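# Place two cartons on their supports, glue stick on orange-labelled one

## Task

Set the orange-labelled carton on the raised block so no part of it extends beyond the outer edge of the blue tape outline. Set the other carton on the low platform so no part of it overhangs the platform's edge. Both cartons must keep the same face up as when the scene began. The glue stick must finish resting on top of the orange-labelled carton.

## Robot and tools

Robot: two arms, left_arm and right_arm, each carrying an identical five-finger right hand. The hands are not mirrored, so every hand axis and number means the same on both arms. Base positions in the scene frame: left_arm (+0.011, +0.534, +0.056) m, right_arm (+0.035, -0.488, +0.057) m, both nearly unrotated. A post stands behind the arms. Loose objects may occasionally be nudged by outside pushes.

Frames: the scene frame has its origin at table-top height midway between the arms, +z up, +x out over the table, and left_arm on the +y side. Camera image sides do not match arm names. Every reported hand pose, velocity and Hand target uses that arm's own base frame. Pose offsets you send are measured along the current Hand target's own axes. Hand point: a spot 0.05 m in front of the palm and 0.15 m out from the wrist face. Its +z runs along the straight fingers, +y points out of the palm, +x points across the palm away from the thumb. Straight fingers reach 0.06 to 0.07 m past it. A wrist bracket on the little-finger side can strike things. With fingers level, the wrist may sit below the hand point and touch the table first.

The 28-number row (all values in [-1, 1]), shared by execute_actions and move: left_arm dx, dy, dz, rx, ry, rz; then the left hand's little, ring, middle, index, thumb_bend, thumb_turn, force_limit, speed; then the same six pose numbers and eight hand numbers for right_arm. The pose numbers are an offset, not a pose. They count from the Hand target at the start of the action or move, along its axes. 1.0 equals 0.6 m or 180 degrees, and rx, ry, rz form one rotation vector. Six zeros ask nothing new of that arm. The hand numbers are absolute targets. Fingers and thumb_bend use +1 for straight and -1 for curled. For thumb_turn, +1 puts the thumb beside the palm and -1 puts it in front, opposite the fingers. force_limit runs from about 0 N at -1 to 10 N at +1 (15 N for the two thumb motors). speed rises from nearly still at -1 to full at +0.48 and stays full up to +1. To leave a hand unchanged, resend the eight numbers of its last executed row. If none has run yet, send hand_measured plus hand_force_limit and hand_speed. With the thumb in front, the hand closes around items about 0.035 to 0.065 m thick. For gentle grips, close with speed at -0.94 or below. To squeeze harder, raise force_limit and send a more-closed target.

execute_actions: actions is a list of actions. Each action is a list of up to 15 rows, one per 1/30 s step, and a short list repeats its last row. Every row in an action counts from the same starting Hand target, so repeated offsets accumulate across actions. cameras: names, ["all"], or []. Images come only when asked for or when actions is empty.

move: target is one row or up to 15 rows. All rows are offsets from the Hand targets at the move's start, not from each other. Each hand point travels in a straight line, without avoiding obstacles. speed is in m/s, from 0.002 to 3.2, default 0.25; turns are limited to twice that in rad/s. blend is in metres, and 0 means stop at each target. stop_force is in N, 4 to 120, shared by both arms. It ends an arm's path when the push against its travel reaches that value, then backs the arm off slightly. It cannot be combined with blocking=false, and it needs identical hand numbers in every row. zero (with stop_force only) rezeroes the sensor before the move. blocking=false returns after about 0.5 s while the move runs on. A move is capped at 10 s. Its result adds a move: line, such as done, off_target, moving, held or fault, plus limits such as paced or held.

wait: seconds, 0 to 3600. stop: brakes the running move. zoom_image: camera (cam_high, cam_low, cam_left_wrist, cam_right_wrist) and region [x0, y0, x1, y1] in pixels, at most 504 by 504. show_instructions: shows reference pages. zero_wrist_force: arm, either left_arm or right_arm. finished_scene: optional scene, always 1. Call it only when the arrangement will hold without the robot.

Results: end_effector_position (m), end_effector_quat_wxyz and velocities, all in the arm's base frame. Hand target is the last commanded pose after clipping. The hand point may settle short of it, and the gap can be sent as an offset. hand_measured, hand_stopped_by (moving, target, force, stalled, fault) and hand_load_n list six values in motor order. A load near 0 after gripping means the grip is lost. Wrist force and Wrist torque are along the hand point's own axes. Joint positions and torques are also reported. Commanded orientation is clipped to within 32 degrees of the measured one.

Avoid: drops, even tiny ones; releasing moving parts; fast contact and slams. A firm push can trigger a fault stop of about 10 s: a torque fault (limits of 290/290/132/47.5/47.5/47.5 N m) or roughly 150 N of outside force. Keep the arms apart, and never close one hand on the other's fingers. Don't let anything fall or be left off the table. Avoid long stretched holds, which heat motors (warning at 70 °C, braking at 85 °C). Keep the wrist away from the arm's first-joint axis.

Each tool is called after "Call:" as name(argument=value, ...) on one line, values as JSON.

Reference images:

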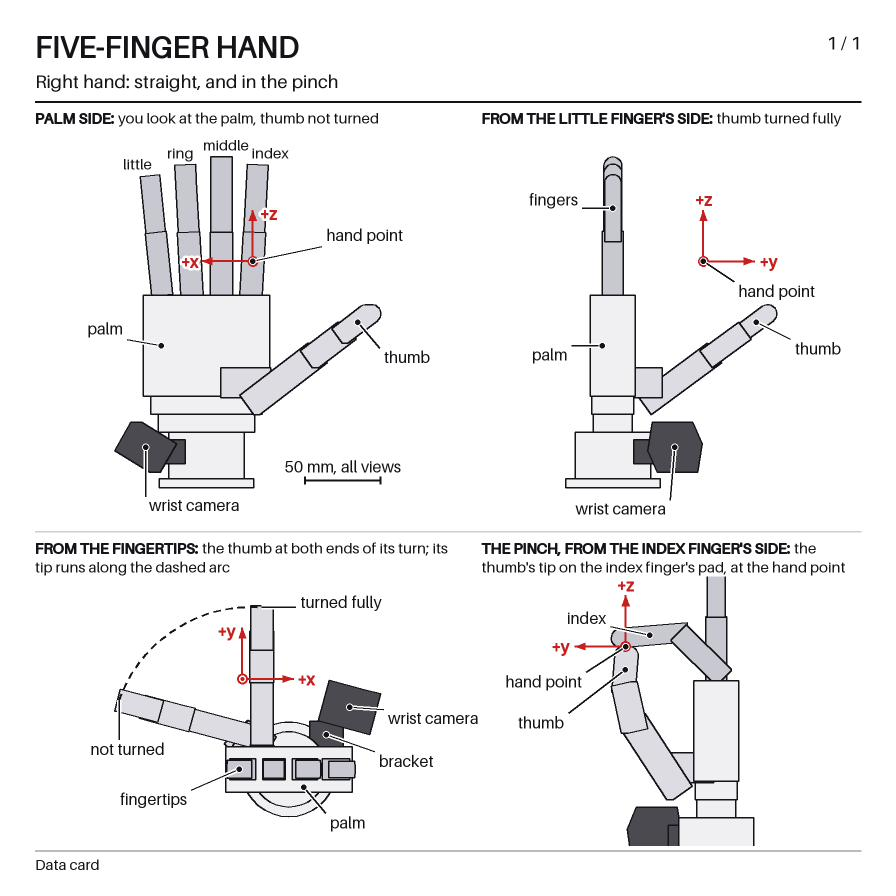

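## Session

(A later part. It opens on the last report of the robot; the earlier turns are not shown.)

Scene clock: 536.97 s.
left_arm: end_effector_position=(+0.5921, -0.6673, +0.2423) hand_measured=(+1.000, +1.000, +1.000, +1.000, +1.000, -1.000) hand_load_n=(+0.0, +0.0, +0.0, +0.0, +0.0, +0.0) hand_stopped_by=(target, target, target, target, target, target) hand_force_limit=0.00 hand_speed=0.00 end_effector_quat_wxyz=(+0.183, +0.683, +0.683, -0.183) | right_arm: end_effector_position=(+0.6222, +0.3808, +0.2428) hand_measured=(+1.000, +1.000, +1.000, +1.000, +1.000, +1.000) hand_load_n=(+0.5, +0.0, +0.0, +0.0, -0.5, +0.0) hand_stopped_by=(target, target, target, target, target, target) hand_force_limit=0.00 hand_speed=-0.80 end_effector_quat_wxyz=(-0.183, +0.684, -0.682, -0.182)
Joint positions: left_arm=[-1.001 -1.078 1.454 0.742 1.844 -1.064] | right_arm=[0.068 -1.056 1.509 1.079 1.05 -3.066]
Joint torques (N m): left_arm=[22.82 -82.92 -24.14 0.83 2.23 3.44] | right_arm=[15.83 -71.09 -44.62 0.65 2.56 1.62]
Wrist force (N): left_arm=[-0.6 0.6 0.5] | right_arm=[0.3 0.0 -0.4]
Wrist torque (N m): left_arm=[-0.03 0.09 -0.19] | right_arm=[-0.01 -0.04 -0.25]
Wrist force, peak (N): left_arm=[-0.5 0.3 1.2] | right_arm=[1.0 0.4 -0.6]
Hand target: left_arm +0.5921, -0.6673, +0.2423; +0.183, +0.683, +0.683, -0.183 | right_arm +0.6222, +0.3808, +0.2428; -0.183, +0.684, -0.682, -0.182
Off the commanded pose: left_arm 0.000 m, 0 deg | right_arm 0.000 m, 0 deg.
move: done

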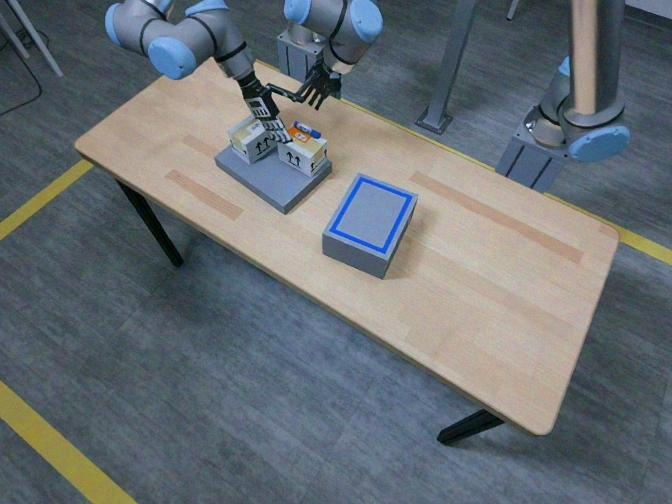

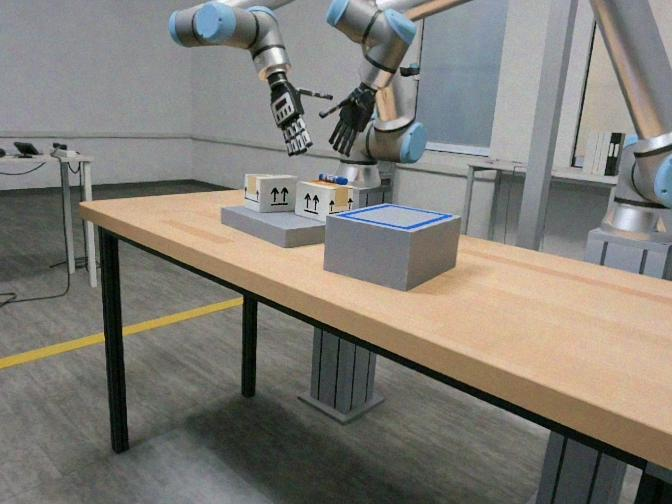

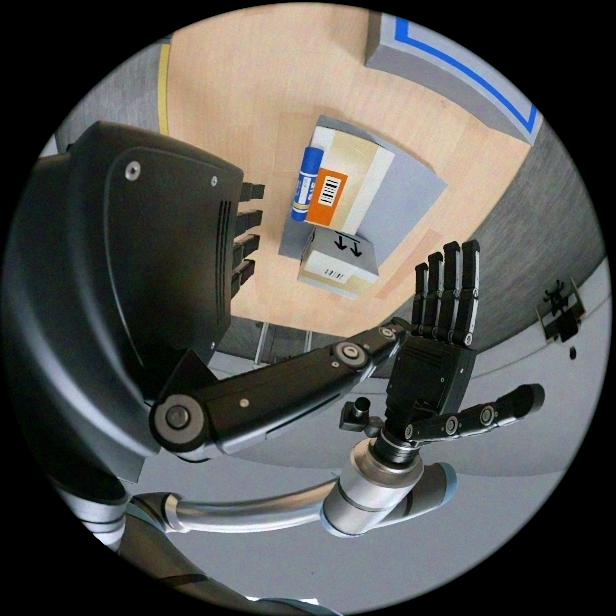

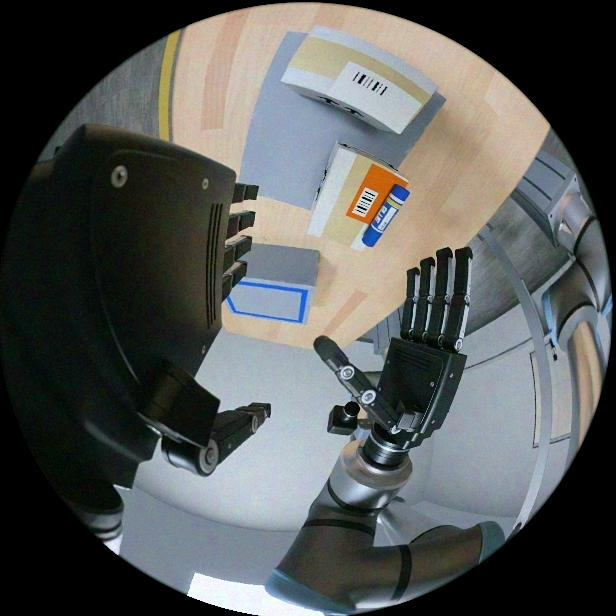

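Call:
move(target=[0.12167,0,0.21073,0,0,0, 1,1,1,1,1,-1,0,0,0.12333,0,0.21362,0,0,0,1,1,1,1,1,1,0,-0.8], speed=0.1, stop_force=8, cameras=["all"])

Call:
zoom_image(camera="cam_high", region=[250, 60, 360, 190])

Call:
zoom_image(camera="cam_left_wrist", region=[180, 80, 500, 400])

Call:
zoom_image(camera="cam_right_wrist", region=[220, 120, 500, 400])

Scene clock: 546.30 s.
left_arm: end_effector_position=(+0.5921, -0.6673, +0.0963) hand_measured=(+1.000, +1.000, +1.000, +1.000, +1.000, -1.000) hand_load_n=(+0.0, +0.0, +0.0, +0.0, +0.0, -0.5) hand_stopped_by=(target, target, target, target, target, target) hand_force_limit=0.00 hand_speed=0.00 end_effector_quat_wxyz=(+0.183, +0.683, +0.683, -0.183) | right_arm: end_effector_position=(+0.6224, +0.3805, +0.0948) hand_measured=(+1.000, +1.000, +1.000, +1.000, +1.000, +1.000) hand_load_n=(+0.0, +0.0, +0.0, +0.0, +0.0, +0.0) hand_stopped_by=(target, target, target, target, target, target) hand_force_limit=0.00 hand_speed=-0.80 end_effector_quat_wxyz=(-0.183, +0.684, -0.682, -0.182)
Joint positions: left_arm=[-1.001 -0.966 1.561 0.523 1.844 -1.064] | right_arm=[0.068 -0.927 1.597 0.862 1.05 -3.067]
Joint torques (N m): left_arm=[22.14 -65.04 -20.3 0.97 -0.52 -1.11] | right_arm=[14.35 -74.77 -13.48 1.12 -4.3 1.19]
Wrist force (N): left_arm=[-0.3 0.0 0.8] | right_arm=[-0.6 0.3 0.1]
Wrist torque (N m): left_arm=[-0.12 0.05 -0.19] | right_arm=[-0.05 0.07 -0.19]
Wrist force, peak (N): left_arm=[-0.7 0.4 1.2] | right_arm=[0.1 -0.6 -1.3]
Hand target: left_arm +0.5921, -0.6673, +0.0963; +0.183, +0.683, +0.683, -0.183 | right_arm +0.6224, +0.3806, +0.0948; -0.183, +0.684, -0.682, -0.182
Off the commanded pose: left_arm 0.000 m, 0 deg | right_arm 0.000 m, 0 deg.
move: done

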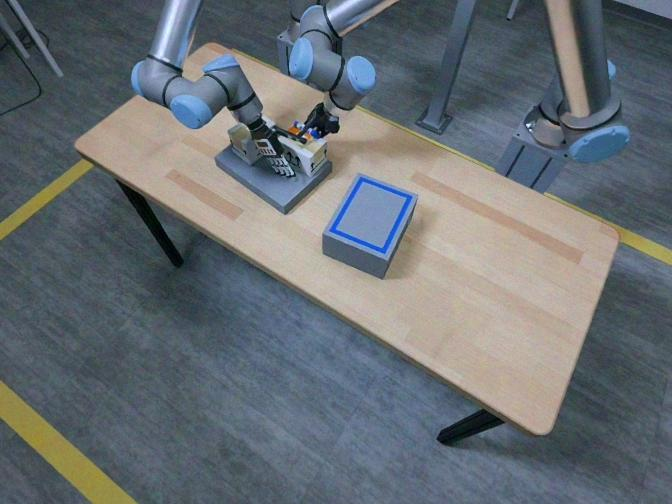

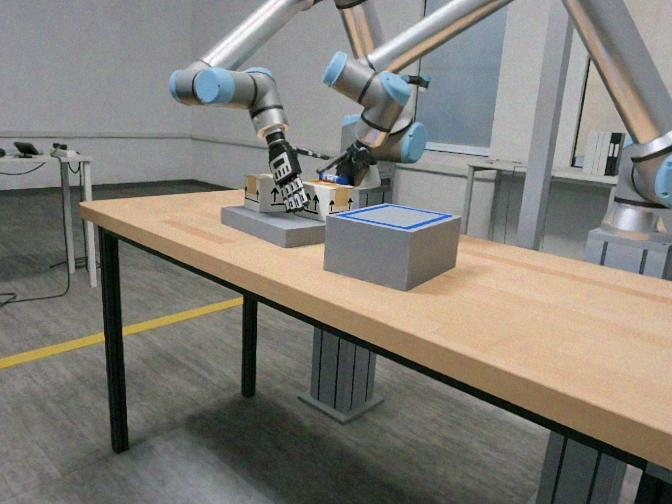

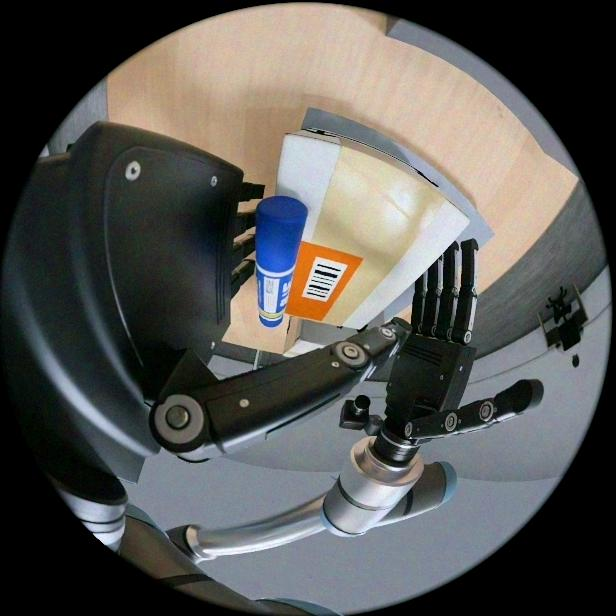

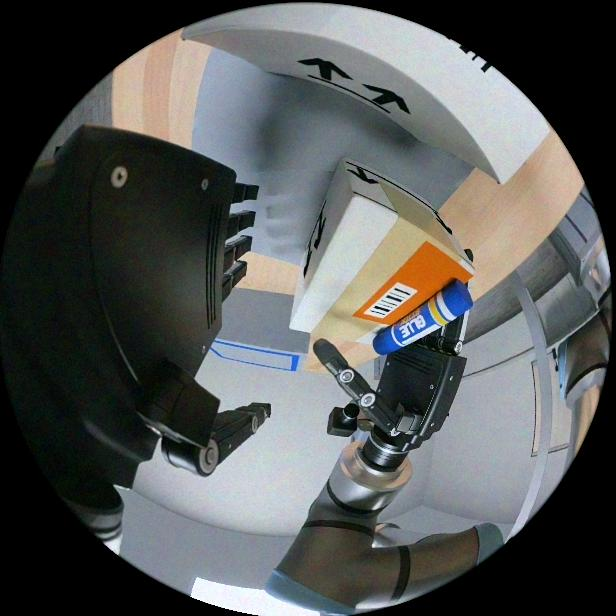

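Scaled by 3.877 from the camera's image (finer frame: 960x720).

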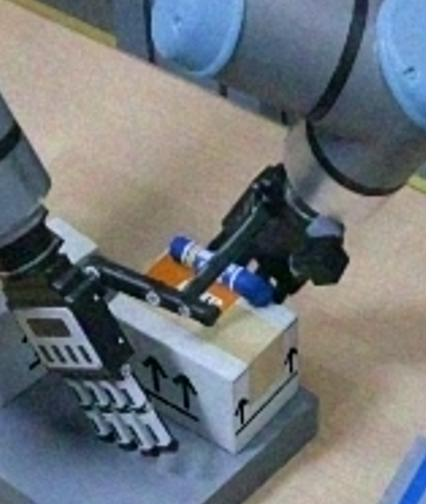

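Scaled by 1.575 from the camera's image (finer frame: 880x880).

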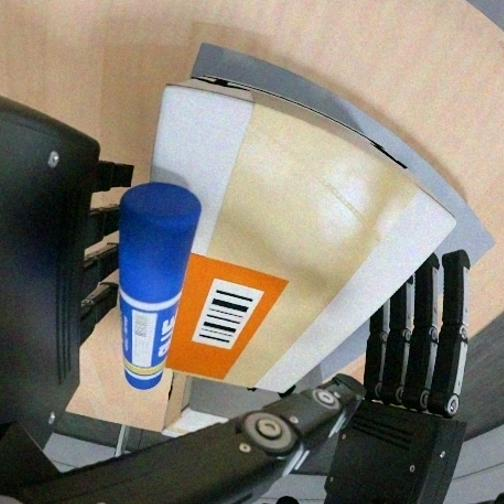

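Scaled by 1.800 from the camera's image (finer frame: 880x880).

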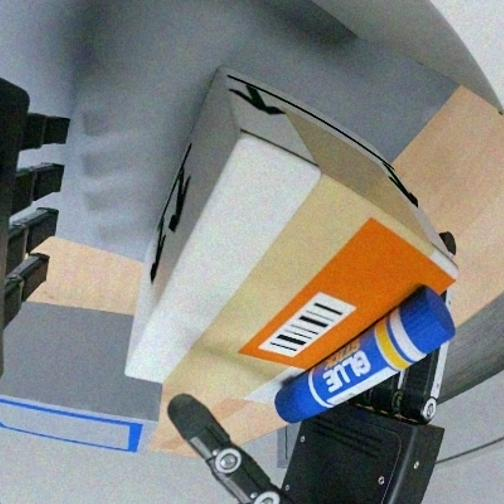

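Call:
move(target=[0.00417,0,0.00722,0,0,0, 1,1,1,1,1,-1,0,0,0.00417,0,0.00722,0,0,0,1,1,1,1,1,1,0,-0.8], speed=0.05)

Call:
move(target=[0,0,0,0,0,0, 1,1,1,1,0.1,-1,-0.7,-0.7,0,0,0,0,0,0,1,1,1,1,1,1,0,-0.8], cameras=["all"])

Call:
zoom_image(camera="cam_high", region=[250, 60, 360, 190])

Call:
zoom_image(camera="cam_left_wrist", region=[180, 80, 500, 400])

Call:
zoom_image(camera="cam_right_wrist", region=[220, 120, 500, 400])

Scene clock: 556.93 s.
left_arm: end_effector_position=(+0.5921, -0.6673, +0.0914) hand_measured=(+1.000, +1.000, +1.000, +1.000, +1.000, -1.000) hand_load_n=(+0.0, +0.0, +0.0, +0.0, +0.0, +0.0) hand_stopped_by=(target, target, target, target, target, target) hand_force_limit=0.00 hand_speed=0.00 end_effector_quat_wxyz=(+0.183, +0.683, +0.683, -0.183) | right_arm: end_effector_position=(+0.6224, +0.3806, +0.0900) hand_measured=(+1.000, +1.000, +1.000, +1.000, +1.000, +1.000) hand_load_n=(+0.0, +0.0, +0.0, +0.0, +0.0, +0.0) hand_stopped_by=(target, target, target, target, target, target) hand_force_limit=0.00 hand_speed=-0.80 end_effector_quat_wxyz=(-0.183, +0.684, -0.682, -0.182)
Joint positions: left_arm=[-1.001 -0.962 1.563 0.516 1.844 -1.064] | right_arm=[0.068 -0.922 1.599 0.855 1.05 -3.067]
Joint torques (N m): left_arm=[23.54 -65.64 -19.26 0.89 -0.36 -0.6] | right_arm=[12.81 -75.88 -15.7 0.78 -4.34 0.17]
Wrist force (N): left_arm=[-0.2 0.2 1.0] | right_arm=[-0.1 -0.1 0.1]
Wrist torque (N m): left_arm=[-0.09 0.03 -0.18] | right_arm=[-0.12 0.01 -0.18]
Wrist force, peak (N): left_arm=[-0.7 0.2 1.1] | right_arm=[-0.4 0.4 0.7]
Hand target: left_arm +0.5921, -0.6673, +0.0913; +0.183, +0.683, +0.683, -0.183 | right_arm +0.6224, +0.3805, +0.0898; -0.183, +0.684, -0.682, -0.182
Off the commanded pose: left_arm 0.000 m, 0 deg | right_arm 0.000 m, 0 deg.
move: done

Scene clock: 559.13 s.
left_arm: end_effector_position=(+0.5922, -0.6673, +0.0913) hand_measured=(+1.000, +1.000, +1.000, +1.000, +0.174, -1.000) hand_load_n=(+0.0, +0.0, +0.0, +0.0, +2.5, +1.0) hand_stopped_by=(target, target, target, target, force, target) hand_force_limit=-0.70 hand_speed=-0.70 end_effector_quat_wxyz=(+0.183, +0.683, +0.683, -0.183) | right_arm: end_effector_position=(+0.6224, +0.3805, +0.0898) hand_measured=(+1.000, +1.000, +1.000, +1.000, +1.000, +1.000) hand_load_n=(+0.0, +0.0, +0.0, +0.0, +0.0, +0.0) hand_stopped_by=(target, target, target, target, target, target) hand_force_limit=0.00 hand_speed=-0.80 end_effector_quat_wxyz=(-0.183, +0.684, -0.682, -0.182)
Joint positions: left_arm=[-1.001 -0.962 1.564 0.516 1.844 -1.064] | right_arm=[0.068 -0.922 1.599 0.855 1.05 -3.067]
Joint torques (N m): left_arm=[20.8 -66.14 -20.3 1.45 -0.48 -0.67] | right_arm=[-0.78 -77.99 -14.36 0.81 -3.84 -1.26]
Wrist force (N): left_arm=[-1.0 1.0 -1.0] | right_arm=[-0.1 0.0 -0.1]
Wrist torque (N m): left_arm=[-0.10 0.12 -0.17] | right_arm=[-0.08 0.02 -0.18]
Wrist force, peak (N): left_arm=[-1.8 1.6 -1.0] | right_arm=[-0.6 0.3 0.6]
Hand target: left_arm +0.5921, -0.6673, +0.0913; +0.183, +0.683, +0.683, -0.183 | right_arm +0.6224, +0.3805, +0.0898; -0.183, +0.684, -0.682, -0.182
Off the commanded pose: left_arm 0.000 m, 0 deg | right_arm 0.000 m, 0 deg.
move: done

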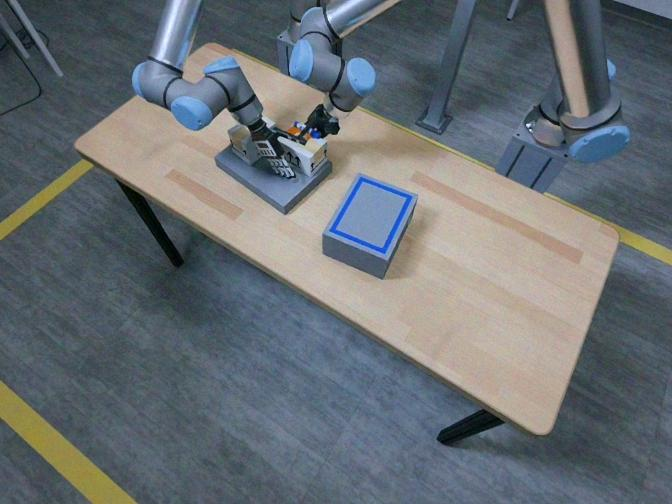

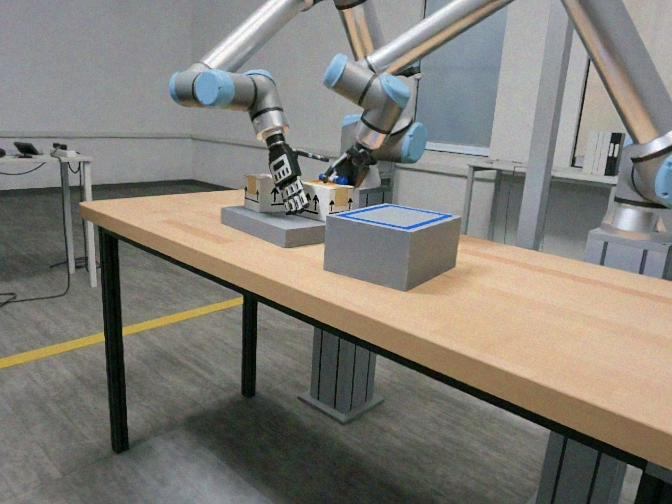

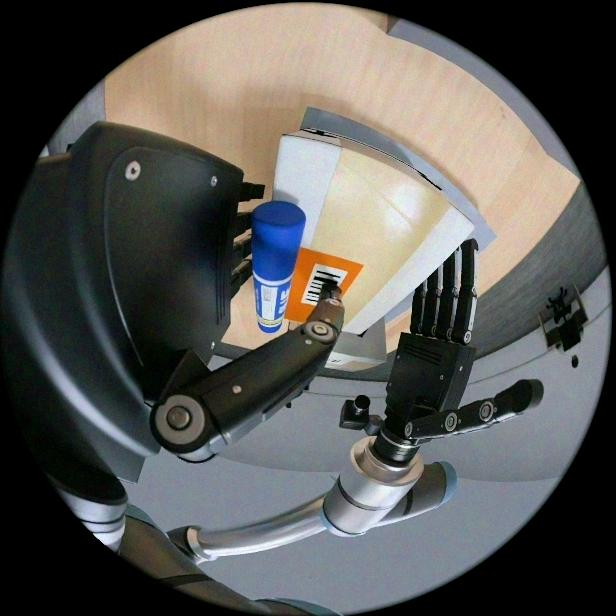

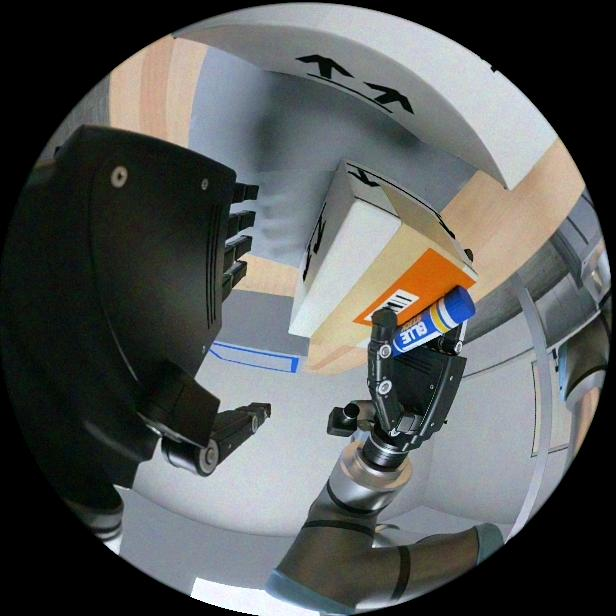

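Scaled by 3.877 from the camera's image (finer frame: 960x720).

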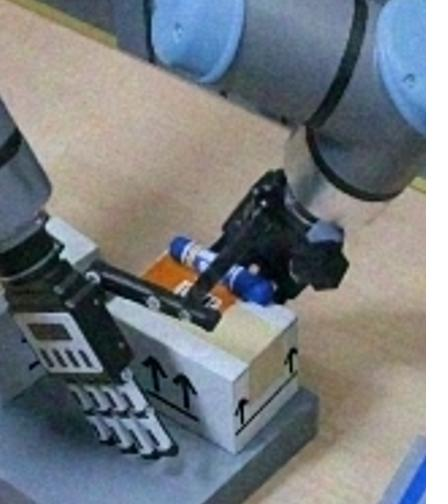

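Scaled by 1.575 from the camera's image (finer frame: 880x880).

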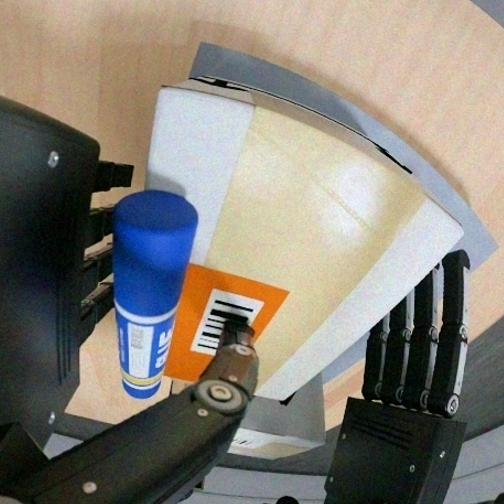

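Scaled by 1.800 from the camera's image (finer frame: 880x880).

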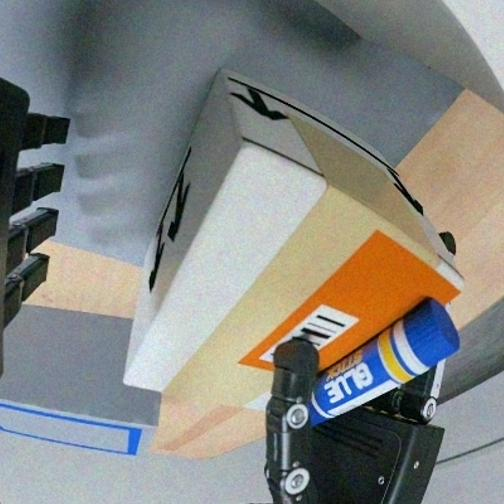

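Call:
move(target=[0,0,0,0,0,0, 1,1,1,1,0.4,-1,-0.7,-0.7,0,0,0,0,0,0,1,1,1,1,1,1,0,-0.8])

Call:
move(target=[-0.01,0,-0.01732,0,0,0, 1,1,1,1,0.4,-1,-0.7,-0.7,0,0,0,0,0,0,1,1,1,1,1,1,0,-0.8], speed=0.05)

Call:
move(target=[0,0,0,0,0,0, 1,1,1,1,0.0,-1,-0.8,-0.85,0,0,0,0,0,0,1,1,1,1,1,1,0,-0.8], cameras=["all"])

Call:
zoom_image(camera="cam_left_wrist", region=[180, 80, 500, 400])

Call:
zoom_image(camera="cam_right_wrist", region=[300, 220, 500, 420])

Scene clock: 576.87 s.
left_arm: end_effector_position=(+0.5921, -0.6673, +0.0913) hand_measured=(+1.000, +1.000, +1.000, +1.000, +0.400, -1.000) hand_load_n=(+0.0, +0.0, +0.0, +0.0, +0.0, -0.5) hand_stopped_by=(target, target, target, target, target, target) hand_force_limit=-0.70 hand_speed=-0.70 end_effector_quat_wxyz=(+0.183, +0.683, +0.683, -0.183) | right_arm: end_effector_position=(+0.6224, +0.3805, +0.0898) hand_measured=(+1.000, +1.000, +1.000, +1.000, +1.000, +1.000) hand_load_n=(+0.0, +0.0, +0.0, +0.0, +0.0, +0.0) hand_stopped_by=(target, target, target, target, target, target) hand_force_limit=0.00 hand_speed=-0.80 end_effector_quat_wxyz=(-0.183, +0.684, -0.682, -0.182)
Joint positions: left_arm=[-1.001 -0.962 1.564 0.516 1.844 -1.064] | right_arm=[0.068 -0.922 1.599 0.855 1.05 -3.067]
Joint torques (N m): left_arm=[9.83 -66.64 -19.86 3.52 -0.72 -0.17] | right_arm=[-13.65 -78.46 -15.39 1.05 -4.56 -1.62]
Wrist force (N): left_arm=[-0.5 0.3 0.6] | right_arm=[-0.3 -0.5 0.0]
Wrist torque (N m): left_arm=[-0.07 0.08 -0.19] | right_arm=[-0.16 0.05 -0.20]
Wrist force, peak (N): left_arm=[-1.5 1.4 -1.7] | right_arm=[-0.9 0.2 0.3]
Hand target: left_arm +0.5921, -0.6673, +0.0913; +0.183, +0.683, +0.683, -0.183 | right_arm +0.6224, +0.3805, +0.0898; -0.183, +0.684, -0.682, -0.182
Off the commanded pose: left_arm 0.000 m, 0 deg | right_arm 0.000 m, 0 deg.
move: done

Scene clock: 577.53 s.
left_arm: end_effector_position=(+0.5921, -0.6673, +0.1030) hand_measured=(+1.000, +1.000, +1.000, +1.000, +0.400, -1.000) hand_load_n=(+0.0, +0.0, +0.0, +0.0, +0.0, +0.0) hand_stopped_by=(target, target, target, target, target, target) hand_force_limit=-0.70 hand_speed=-0.70 end_effector_quat_wxyz=(+0.183, +0.683, +0.683, -0.183) | right_arm: end_effector_position=(+0.6224, +0.3805, +0.0898) hand_measured=(+1.000, +1.000, +1.000, +1.000, +1.000, +1.000) hand_load_n=(+0.0, +0.0, +0.0, +0.0, +0.0, +0.0) hand_stopped_by=(target, target, target, target, target, target) hand_force_limit=0.00 hand_speed=-0.80 end_effector_quat_wxyz=(-0.183, +0.684, -0.682, -0.182)
Joint positions: left_arm=[-1.001 -0.972 1.557 0.533 1.844 -1.064] | right_arm=[0.068 -0.922 1.599 0.855 1.05 -3.067]
Joint torques (N m): left_arm=[8.58 -82.98 -46.32 5.47 -0.6 -0.68] | right_arm=[-17.08 -75.15 -15.07 0.42 -4.54 -2.01]
Wrist force (N): left_arm=[-0.3 -0.1 0.6] | right_arm=[-0.2 -0.4 0.8]
Wrist torque (N m): left_arm=[-0.13 0.05 -0.19] | right_arm=[-0.20 0.00 -0.19]
Wrist force, peak (N): left_arm=[-0.8 0.6 0.8] | right_arm=[-0.2 -0.4 0.8]
Hand target: left_arm +0.5921, -0.6673, +0.1033; +0.183, +0.683, +0.683, -0.183 | right_arm +0.6224, +0.3805, +0.0898; -0.183, +0.684, -0.682, -0.182
Off the commanded pose: left_arm 0.000 m, 0 deg | right_arm 0.000 m, 0 deg.
move: done

Scene clock: 579.67 s.
left_arm: end_effector_position=(+0.5921, -0.6673, +0.1033) hand_measured=(+1.000, +1.000, +1.000, +1.000, +0.000, -1.000) hand_load_n=(+0.0, +0.0, +0.0, +0.0, +0.0, +0.0) hand_stopped_by=(target, target, target, target, target, target) hand_force_limit=-0.80 hand_speed=-0.85 end_effector_quat_wxyz=(+0.183, +0.683, +0.683, -0.183) | right_arm: end_effector_position=(+0.6224, +0.3805, +0.0898) hand_measured=(+1.000, +1.000, +1.000, +1.000, +1.000, +1.000) hand_load_n=(+0.0, +0.0, +0.0, +0.0, +0.0, +0.0) hand_stopped_by=(target, target, target, target, target, target) hand_force_limit=0.00 hand_speed=-0.80 end_effector_quat_wxyz=(-0.183, +0.684, -0.682, -0.182)
Joint positions: left_arm=[-1.001 -0.973 1.557 0.533 1.844 -1.064] | right_arm=[0.068 -0.922 1.599 0.855 1.05 -3.067]
Joint torques (N m): left_arm=[0.51 -85.46 -45.72 5.3 -0.65 -0.66] | right_arm=[-15.49 -75.12 -14.02 1.3 -4.75 -1.61]
Wrist force (N): left_arm=[-0.6 0.1 0.9] | right_arm=[0.1 0.4 0.0]
Wrist torque (N m): left_arm=[-0.11 0.09 -0.21] | right_arm=[-0.03 -0.02 -0.14]
Wrist force, peak (N): left_arm=[-0.6 -0.1 1.2] | right_arm=[-0.3 0.8 0.3]
Hand target: left_arm +0.5921, -0.6673, +0.1033; +0.183, +0.683, +0.683, -0.183 | right_arm +0.6224, +0.3805, +0.0898; -0.183, +0.684, -0.682, -0.182
Off the commanded pose: left_arm 0.000 m, 0 deg | right_arm 0.000 m, 0 deg.
move: done

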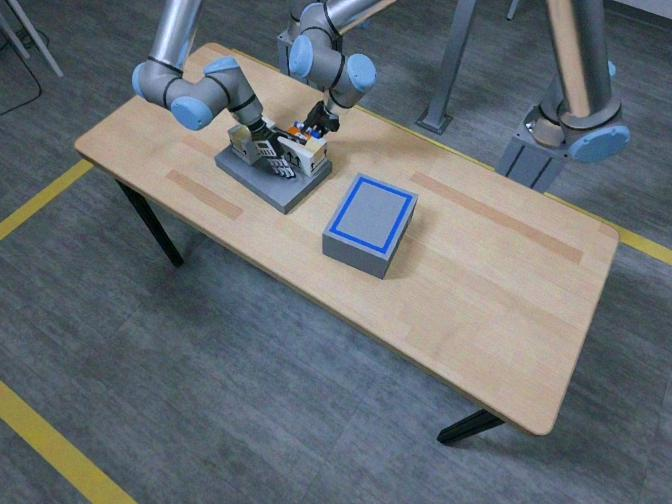

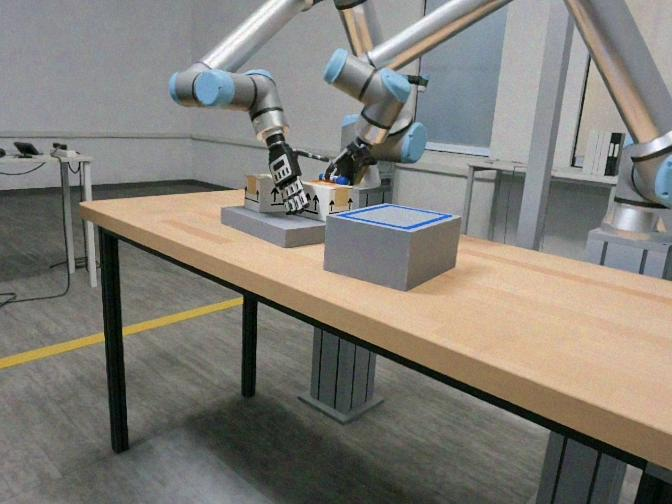

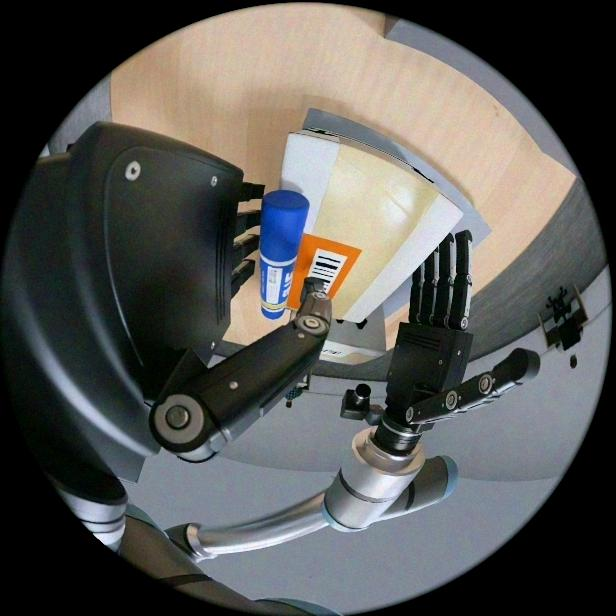

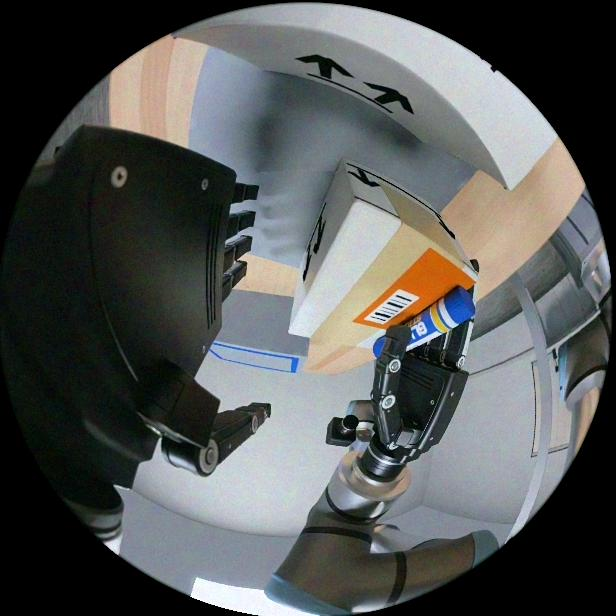

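Scaled by 1.575 from the camera's image (finer frame: 880x880).

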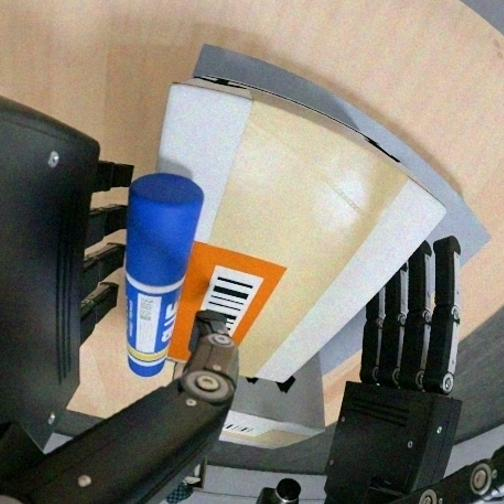

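Scaled by 2.520 from the camera's image (finer frame: 880x880).

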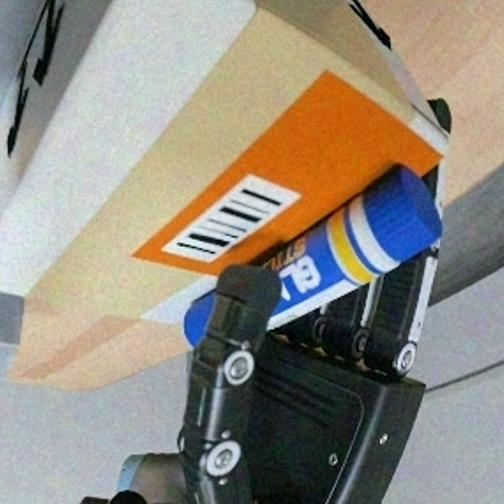

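Call:
move(target=[[0,0,0,0,0,0, 1,1,1,1,0.0,-1,-0.8,-0.85,-0.01,0,-0.01732,0,0,0,1,1,1,1,1,1,0,-0.8],[0,0.025,0,0,0,0, 1,1,1,1,0.0,-1,-0.8,-0.85,-0.01,0.07,-0.01732,0,0,0,1,1,1,1,1,1,0,-0.8]], speed=[0.05,0.03], cameras=["all"])

Call:
zoom_image(camera="cam_left_wrist", region=[180, 80, 500, 400])

Call:
zoom_image(camera="cam_right_wrist", region=[300, 220, 500, 420])

Scene clock: 587.87 s.
left_arm: end_effector_position=(+0.6071, -0.6673, +0.1033) hand_measured=(+1.000, +1.000, +1.000, +1.000, +0.000, -1.000) hand_load_n=(+0.0, +0.0, +0.0, +0.0, +0.0, +0.0) hand_stopped_by=(target, target, target, target, target, target) hand_force_limit=-0.80 hand_speed=-0.85 end_effector_quat_wxyz=(+0.183, +0.683, +0.683, -0.183) | right_arm: end_effector_position=(+0.5806, +0.3805, +0.1018) hand_measured=(+1.000, +1.000, +1.000, +1.000, +1.000, +1.000) hand_load_n=(+0.0, +0.0, +0.5, +0.0, +0.0, +0.0) hand_stopped_by=(target, target, target, target, target, target) hand_force_limit=0.00 hand_speed=-0.80 end_effector_quat_wxyz=(-0.183, +0.684, -0.682, -0.182)
Joint positions: left_arm=[-0.983 -0.957 1.53 0.549 1.851 -1.048] | right_arm=[0.072 -0.986 1.687 0.829 1.05 -3.062]
Joint torques (N m): left_arm=[20.64 -67.05 -46.89 5.07 2.64 3.26] | right_arm=[18.01 -95.58 -14.59 0.46 2.51 1.94]
Wrist force (N): left_arm=[-0.6 0.0 0.8] | right_arm=[0.3 0.3 -0.1]
Wrist torque (N m): left_arm=[-0.11 0.11 -0.22] | right_arm=[-0.07 -0.04 -0.31]
Wrist force, peak (N): left_arm=[-0.6 0.6 1.2] | right_arm=[0.6 0.6 -0.5]
Hand target: left_arm +0.6071, -0.6673, +0.1033; +0.183, +0.683, +0.683, -0.183 | right_arm +0.5804, +0.3805, +0.1018; -0.183, +0.684, -0.682, -0.182
Off the commanded pose: left_arm 0.000 m, 0 deg | right_arm 0.000 m, 0 deg.
move: done

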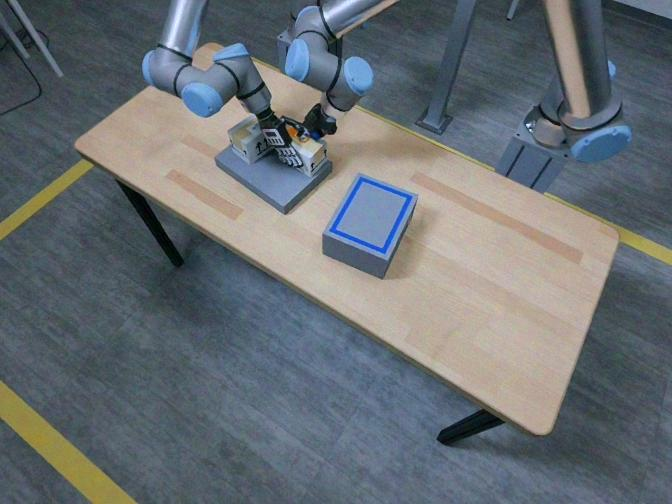

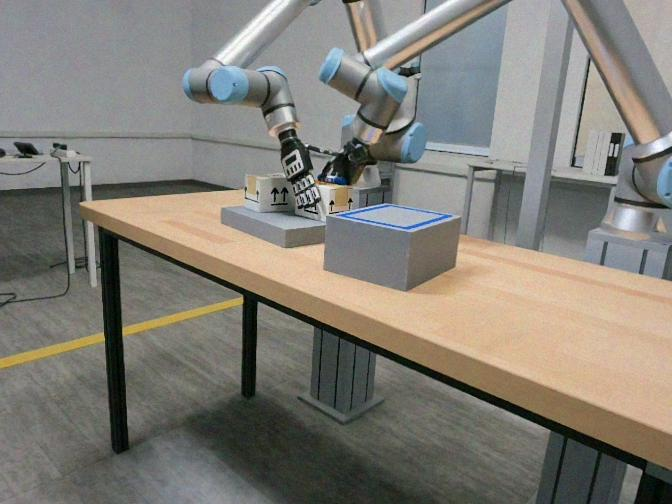

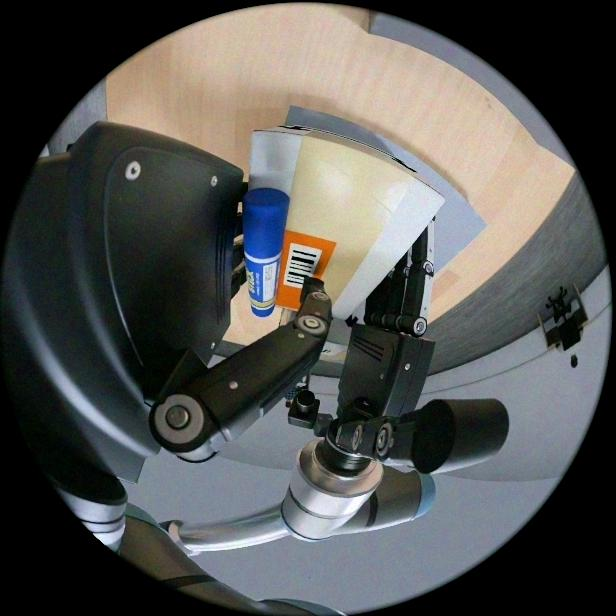

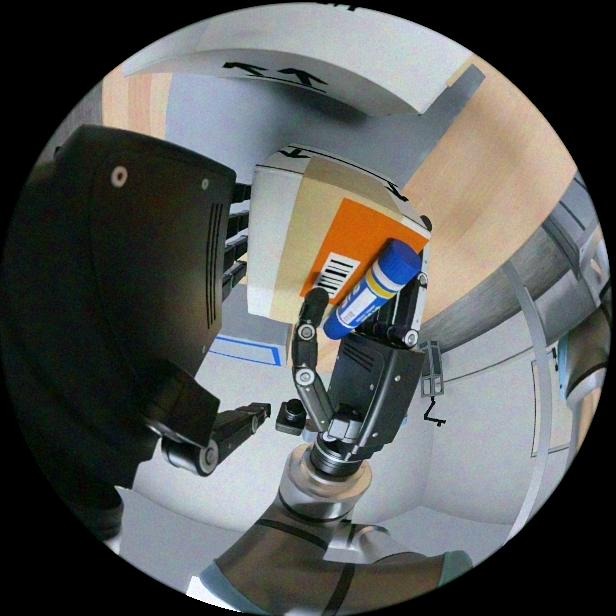

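Scaled by 1.575 from the camera's image (finer frame: 880x880).

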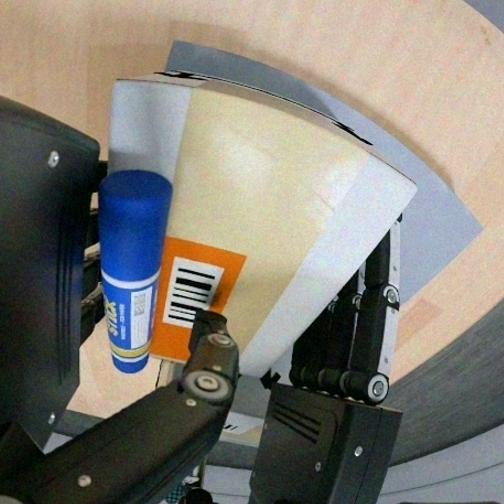

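Scaled by 2.520 from the camera's image (finer frame: 880x880).

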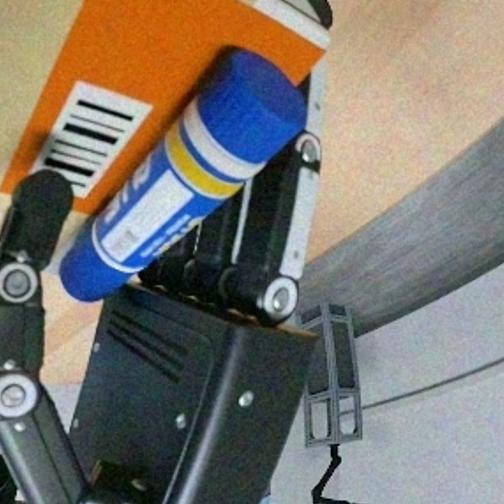

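Call:
move(target=[0,0.02,0,0,0,0, 1,1,1,1,0.0,-1,-0.8,-0.85,0,0.025,0,0,0,0,1,1,1,1,1,1,0,-0.8], speed=0.01, stop_force=10, cameras=["all"])

Call:
zoom_image(camera="cam_left_wrist", region=[180, 80, 500, 400])

Call:
zoom_image(camera="cam_right_wrist", region=[250, 170, 450, 370])

Scene clock: 595.63 s.
left_arm: end_effector_position=(+0.6147, -0.6673, +0.1033) hand_measured=(+1.000, +1.000, +1.000, +1.000, +0.000, -1.000) hand_load_n=(-0.5, +0.0, +0.5, +0.0, +0.0, +0.0) hand_stopped_by=(target, target, target, target, target, target) hand_force_limit=-0.80 hand_speed=-0.85 end_effector_quat_wxyz=(+0.183, +0.683, +0.683, -0.183) | right_arm: end_effector_position=(+0.5709, +0.3805, +0.1018) hand_measured=(+1.000, +1.000, +1.000, +1.000, +1.000, +1.000) hand_load_n=(+0.0, +0.0, +0.0, +1.0, +0.0, +0.0) hand_stopped_by=(target, target, target, target, target, target) hand_force_limit=0.00 hand_speed=-0.80 end_effector_quat_wxyz=(-0.183, +0.684, -0.682, -0.182)
Joint positions: left_arm=[-0.975 -0.948 1.517 0.556 1.855 -1.04] | right_arm=[0.073 -0.998 1.708 0.819 1.05 -3.061]
Joint torques (N m): left_arm=[-9.59 -89.63 -21.19 0.44 -3.97 -3.09] | right_arm=[1.59 -70.73 -30.89 9.01 2.56 -2.6]
Wrist force (N): left_arm=[-4.5 -11.0 4.1] | right_arm=[-2.4 -11.8 5.1]
Wrist torque (N m): left_arm=[-0.05 -0.07 -0.61] | right_arm=[0.03 -0.24 -0.46]
Wrist force, peak (N): left_arm=[-6.6 -17.6 4.6] | right_arm=[-3.6 -18.2 7.6]
Hand target: left_arm +0.6147, -0.6673, +0.1033; +0.183, +0.683, +0.683, -0.183 (not the last commanded pose) | right_arm +0.5709, +0.3804, +0.1018; -0.183, +0.684, -0.682, -0.182 (not the last commanded pose)
Off the commanded pose: left_arm 0.004 m, 0 deg | right_arm 0.005 m, 0 deg.
move: contact (left_arm, right_arm)

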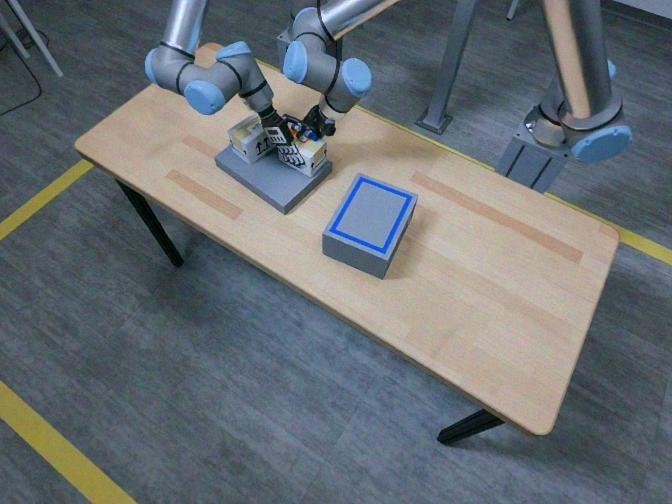

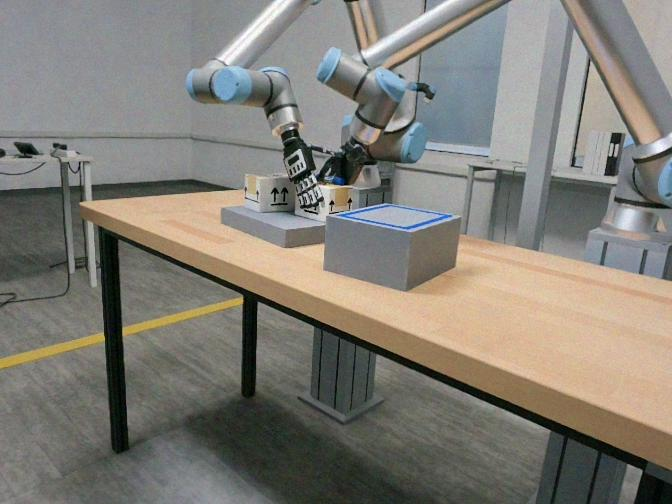

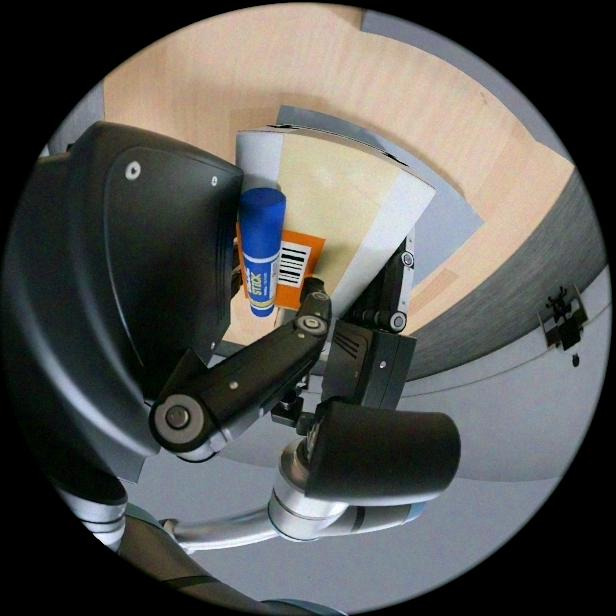

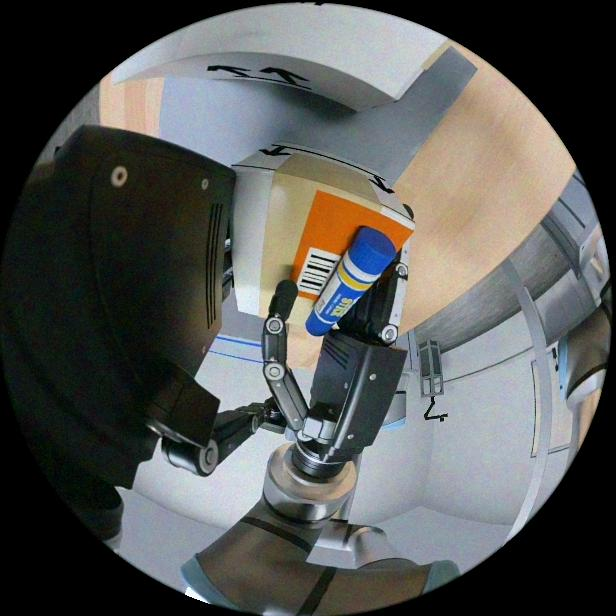

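Scaled by 1.575 from the camera's image (finer frame: 880x880).

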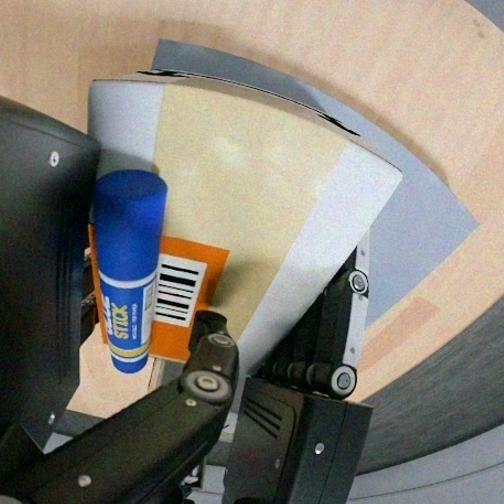

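Scaled by 2.520 from the camera's image (finer frame: 880x880).

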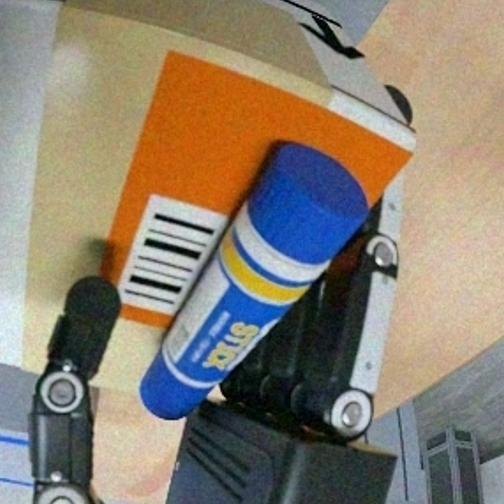

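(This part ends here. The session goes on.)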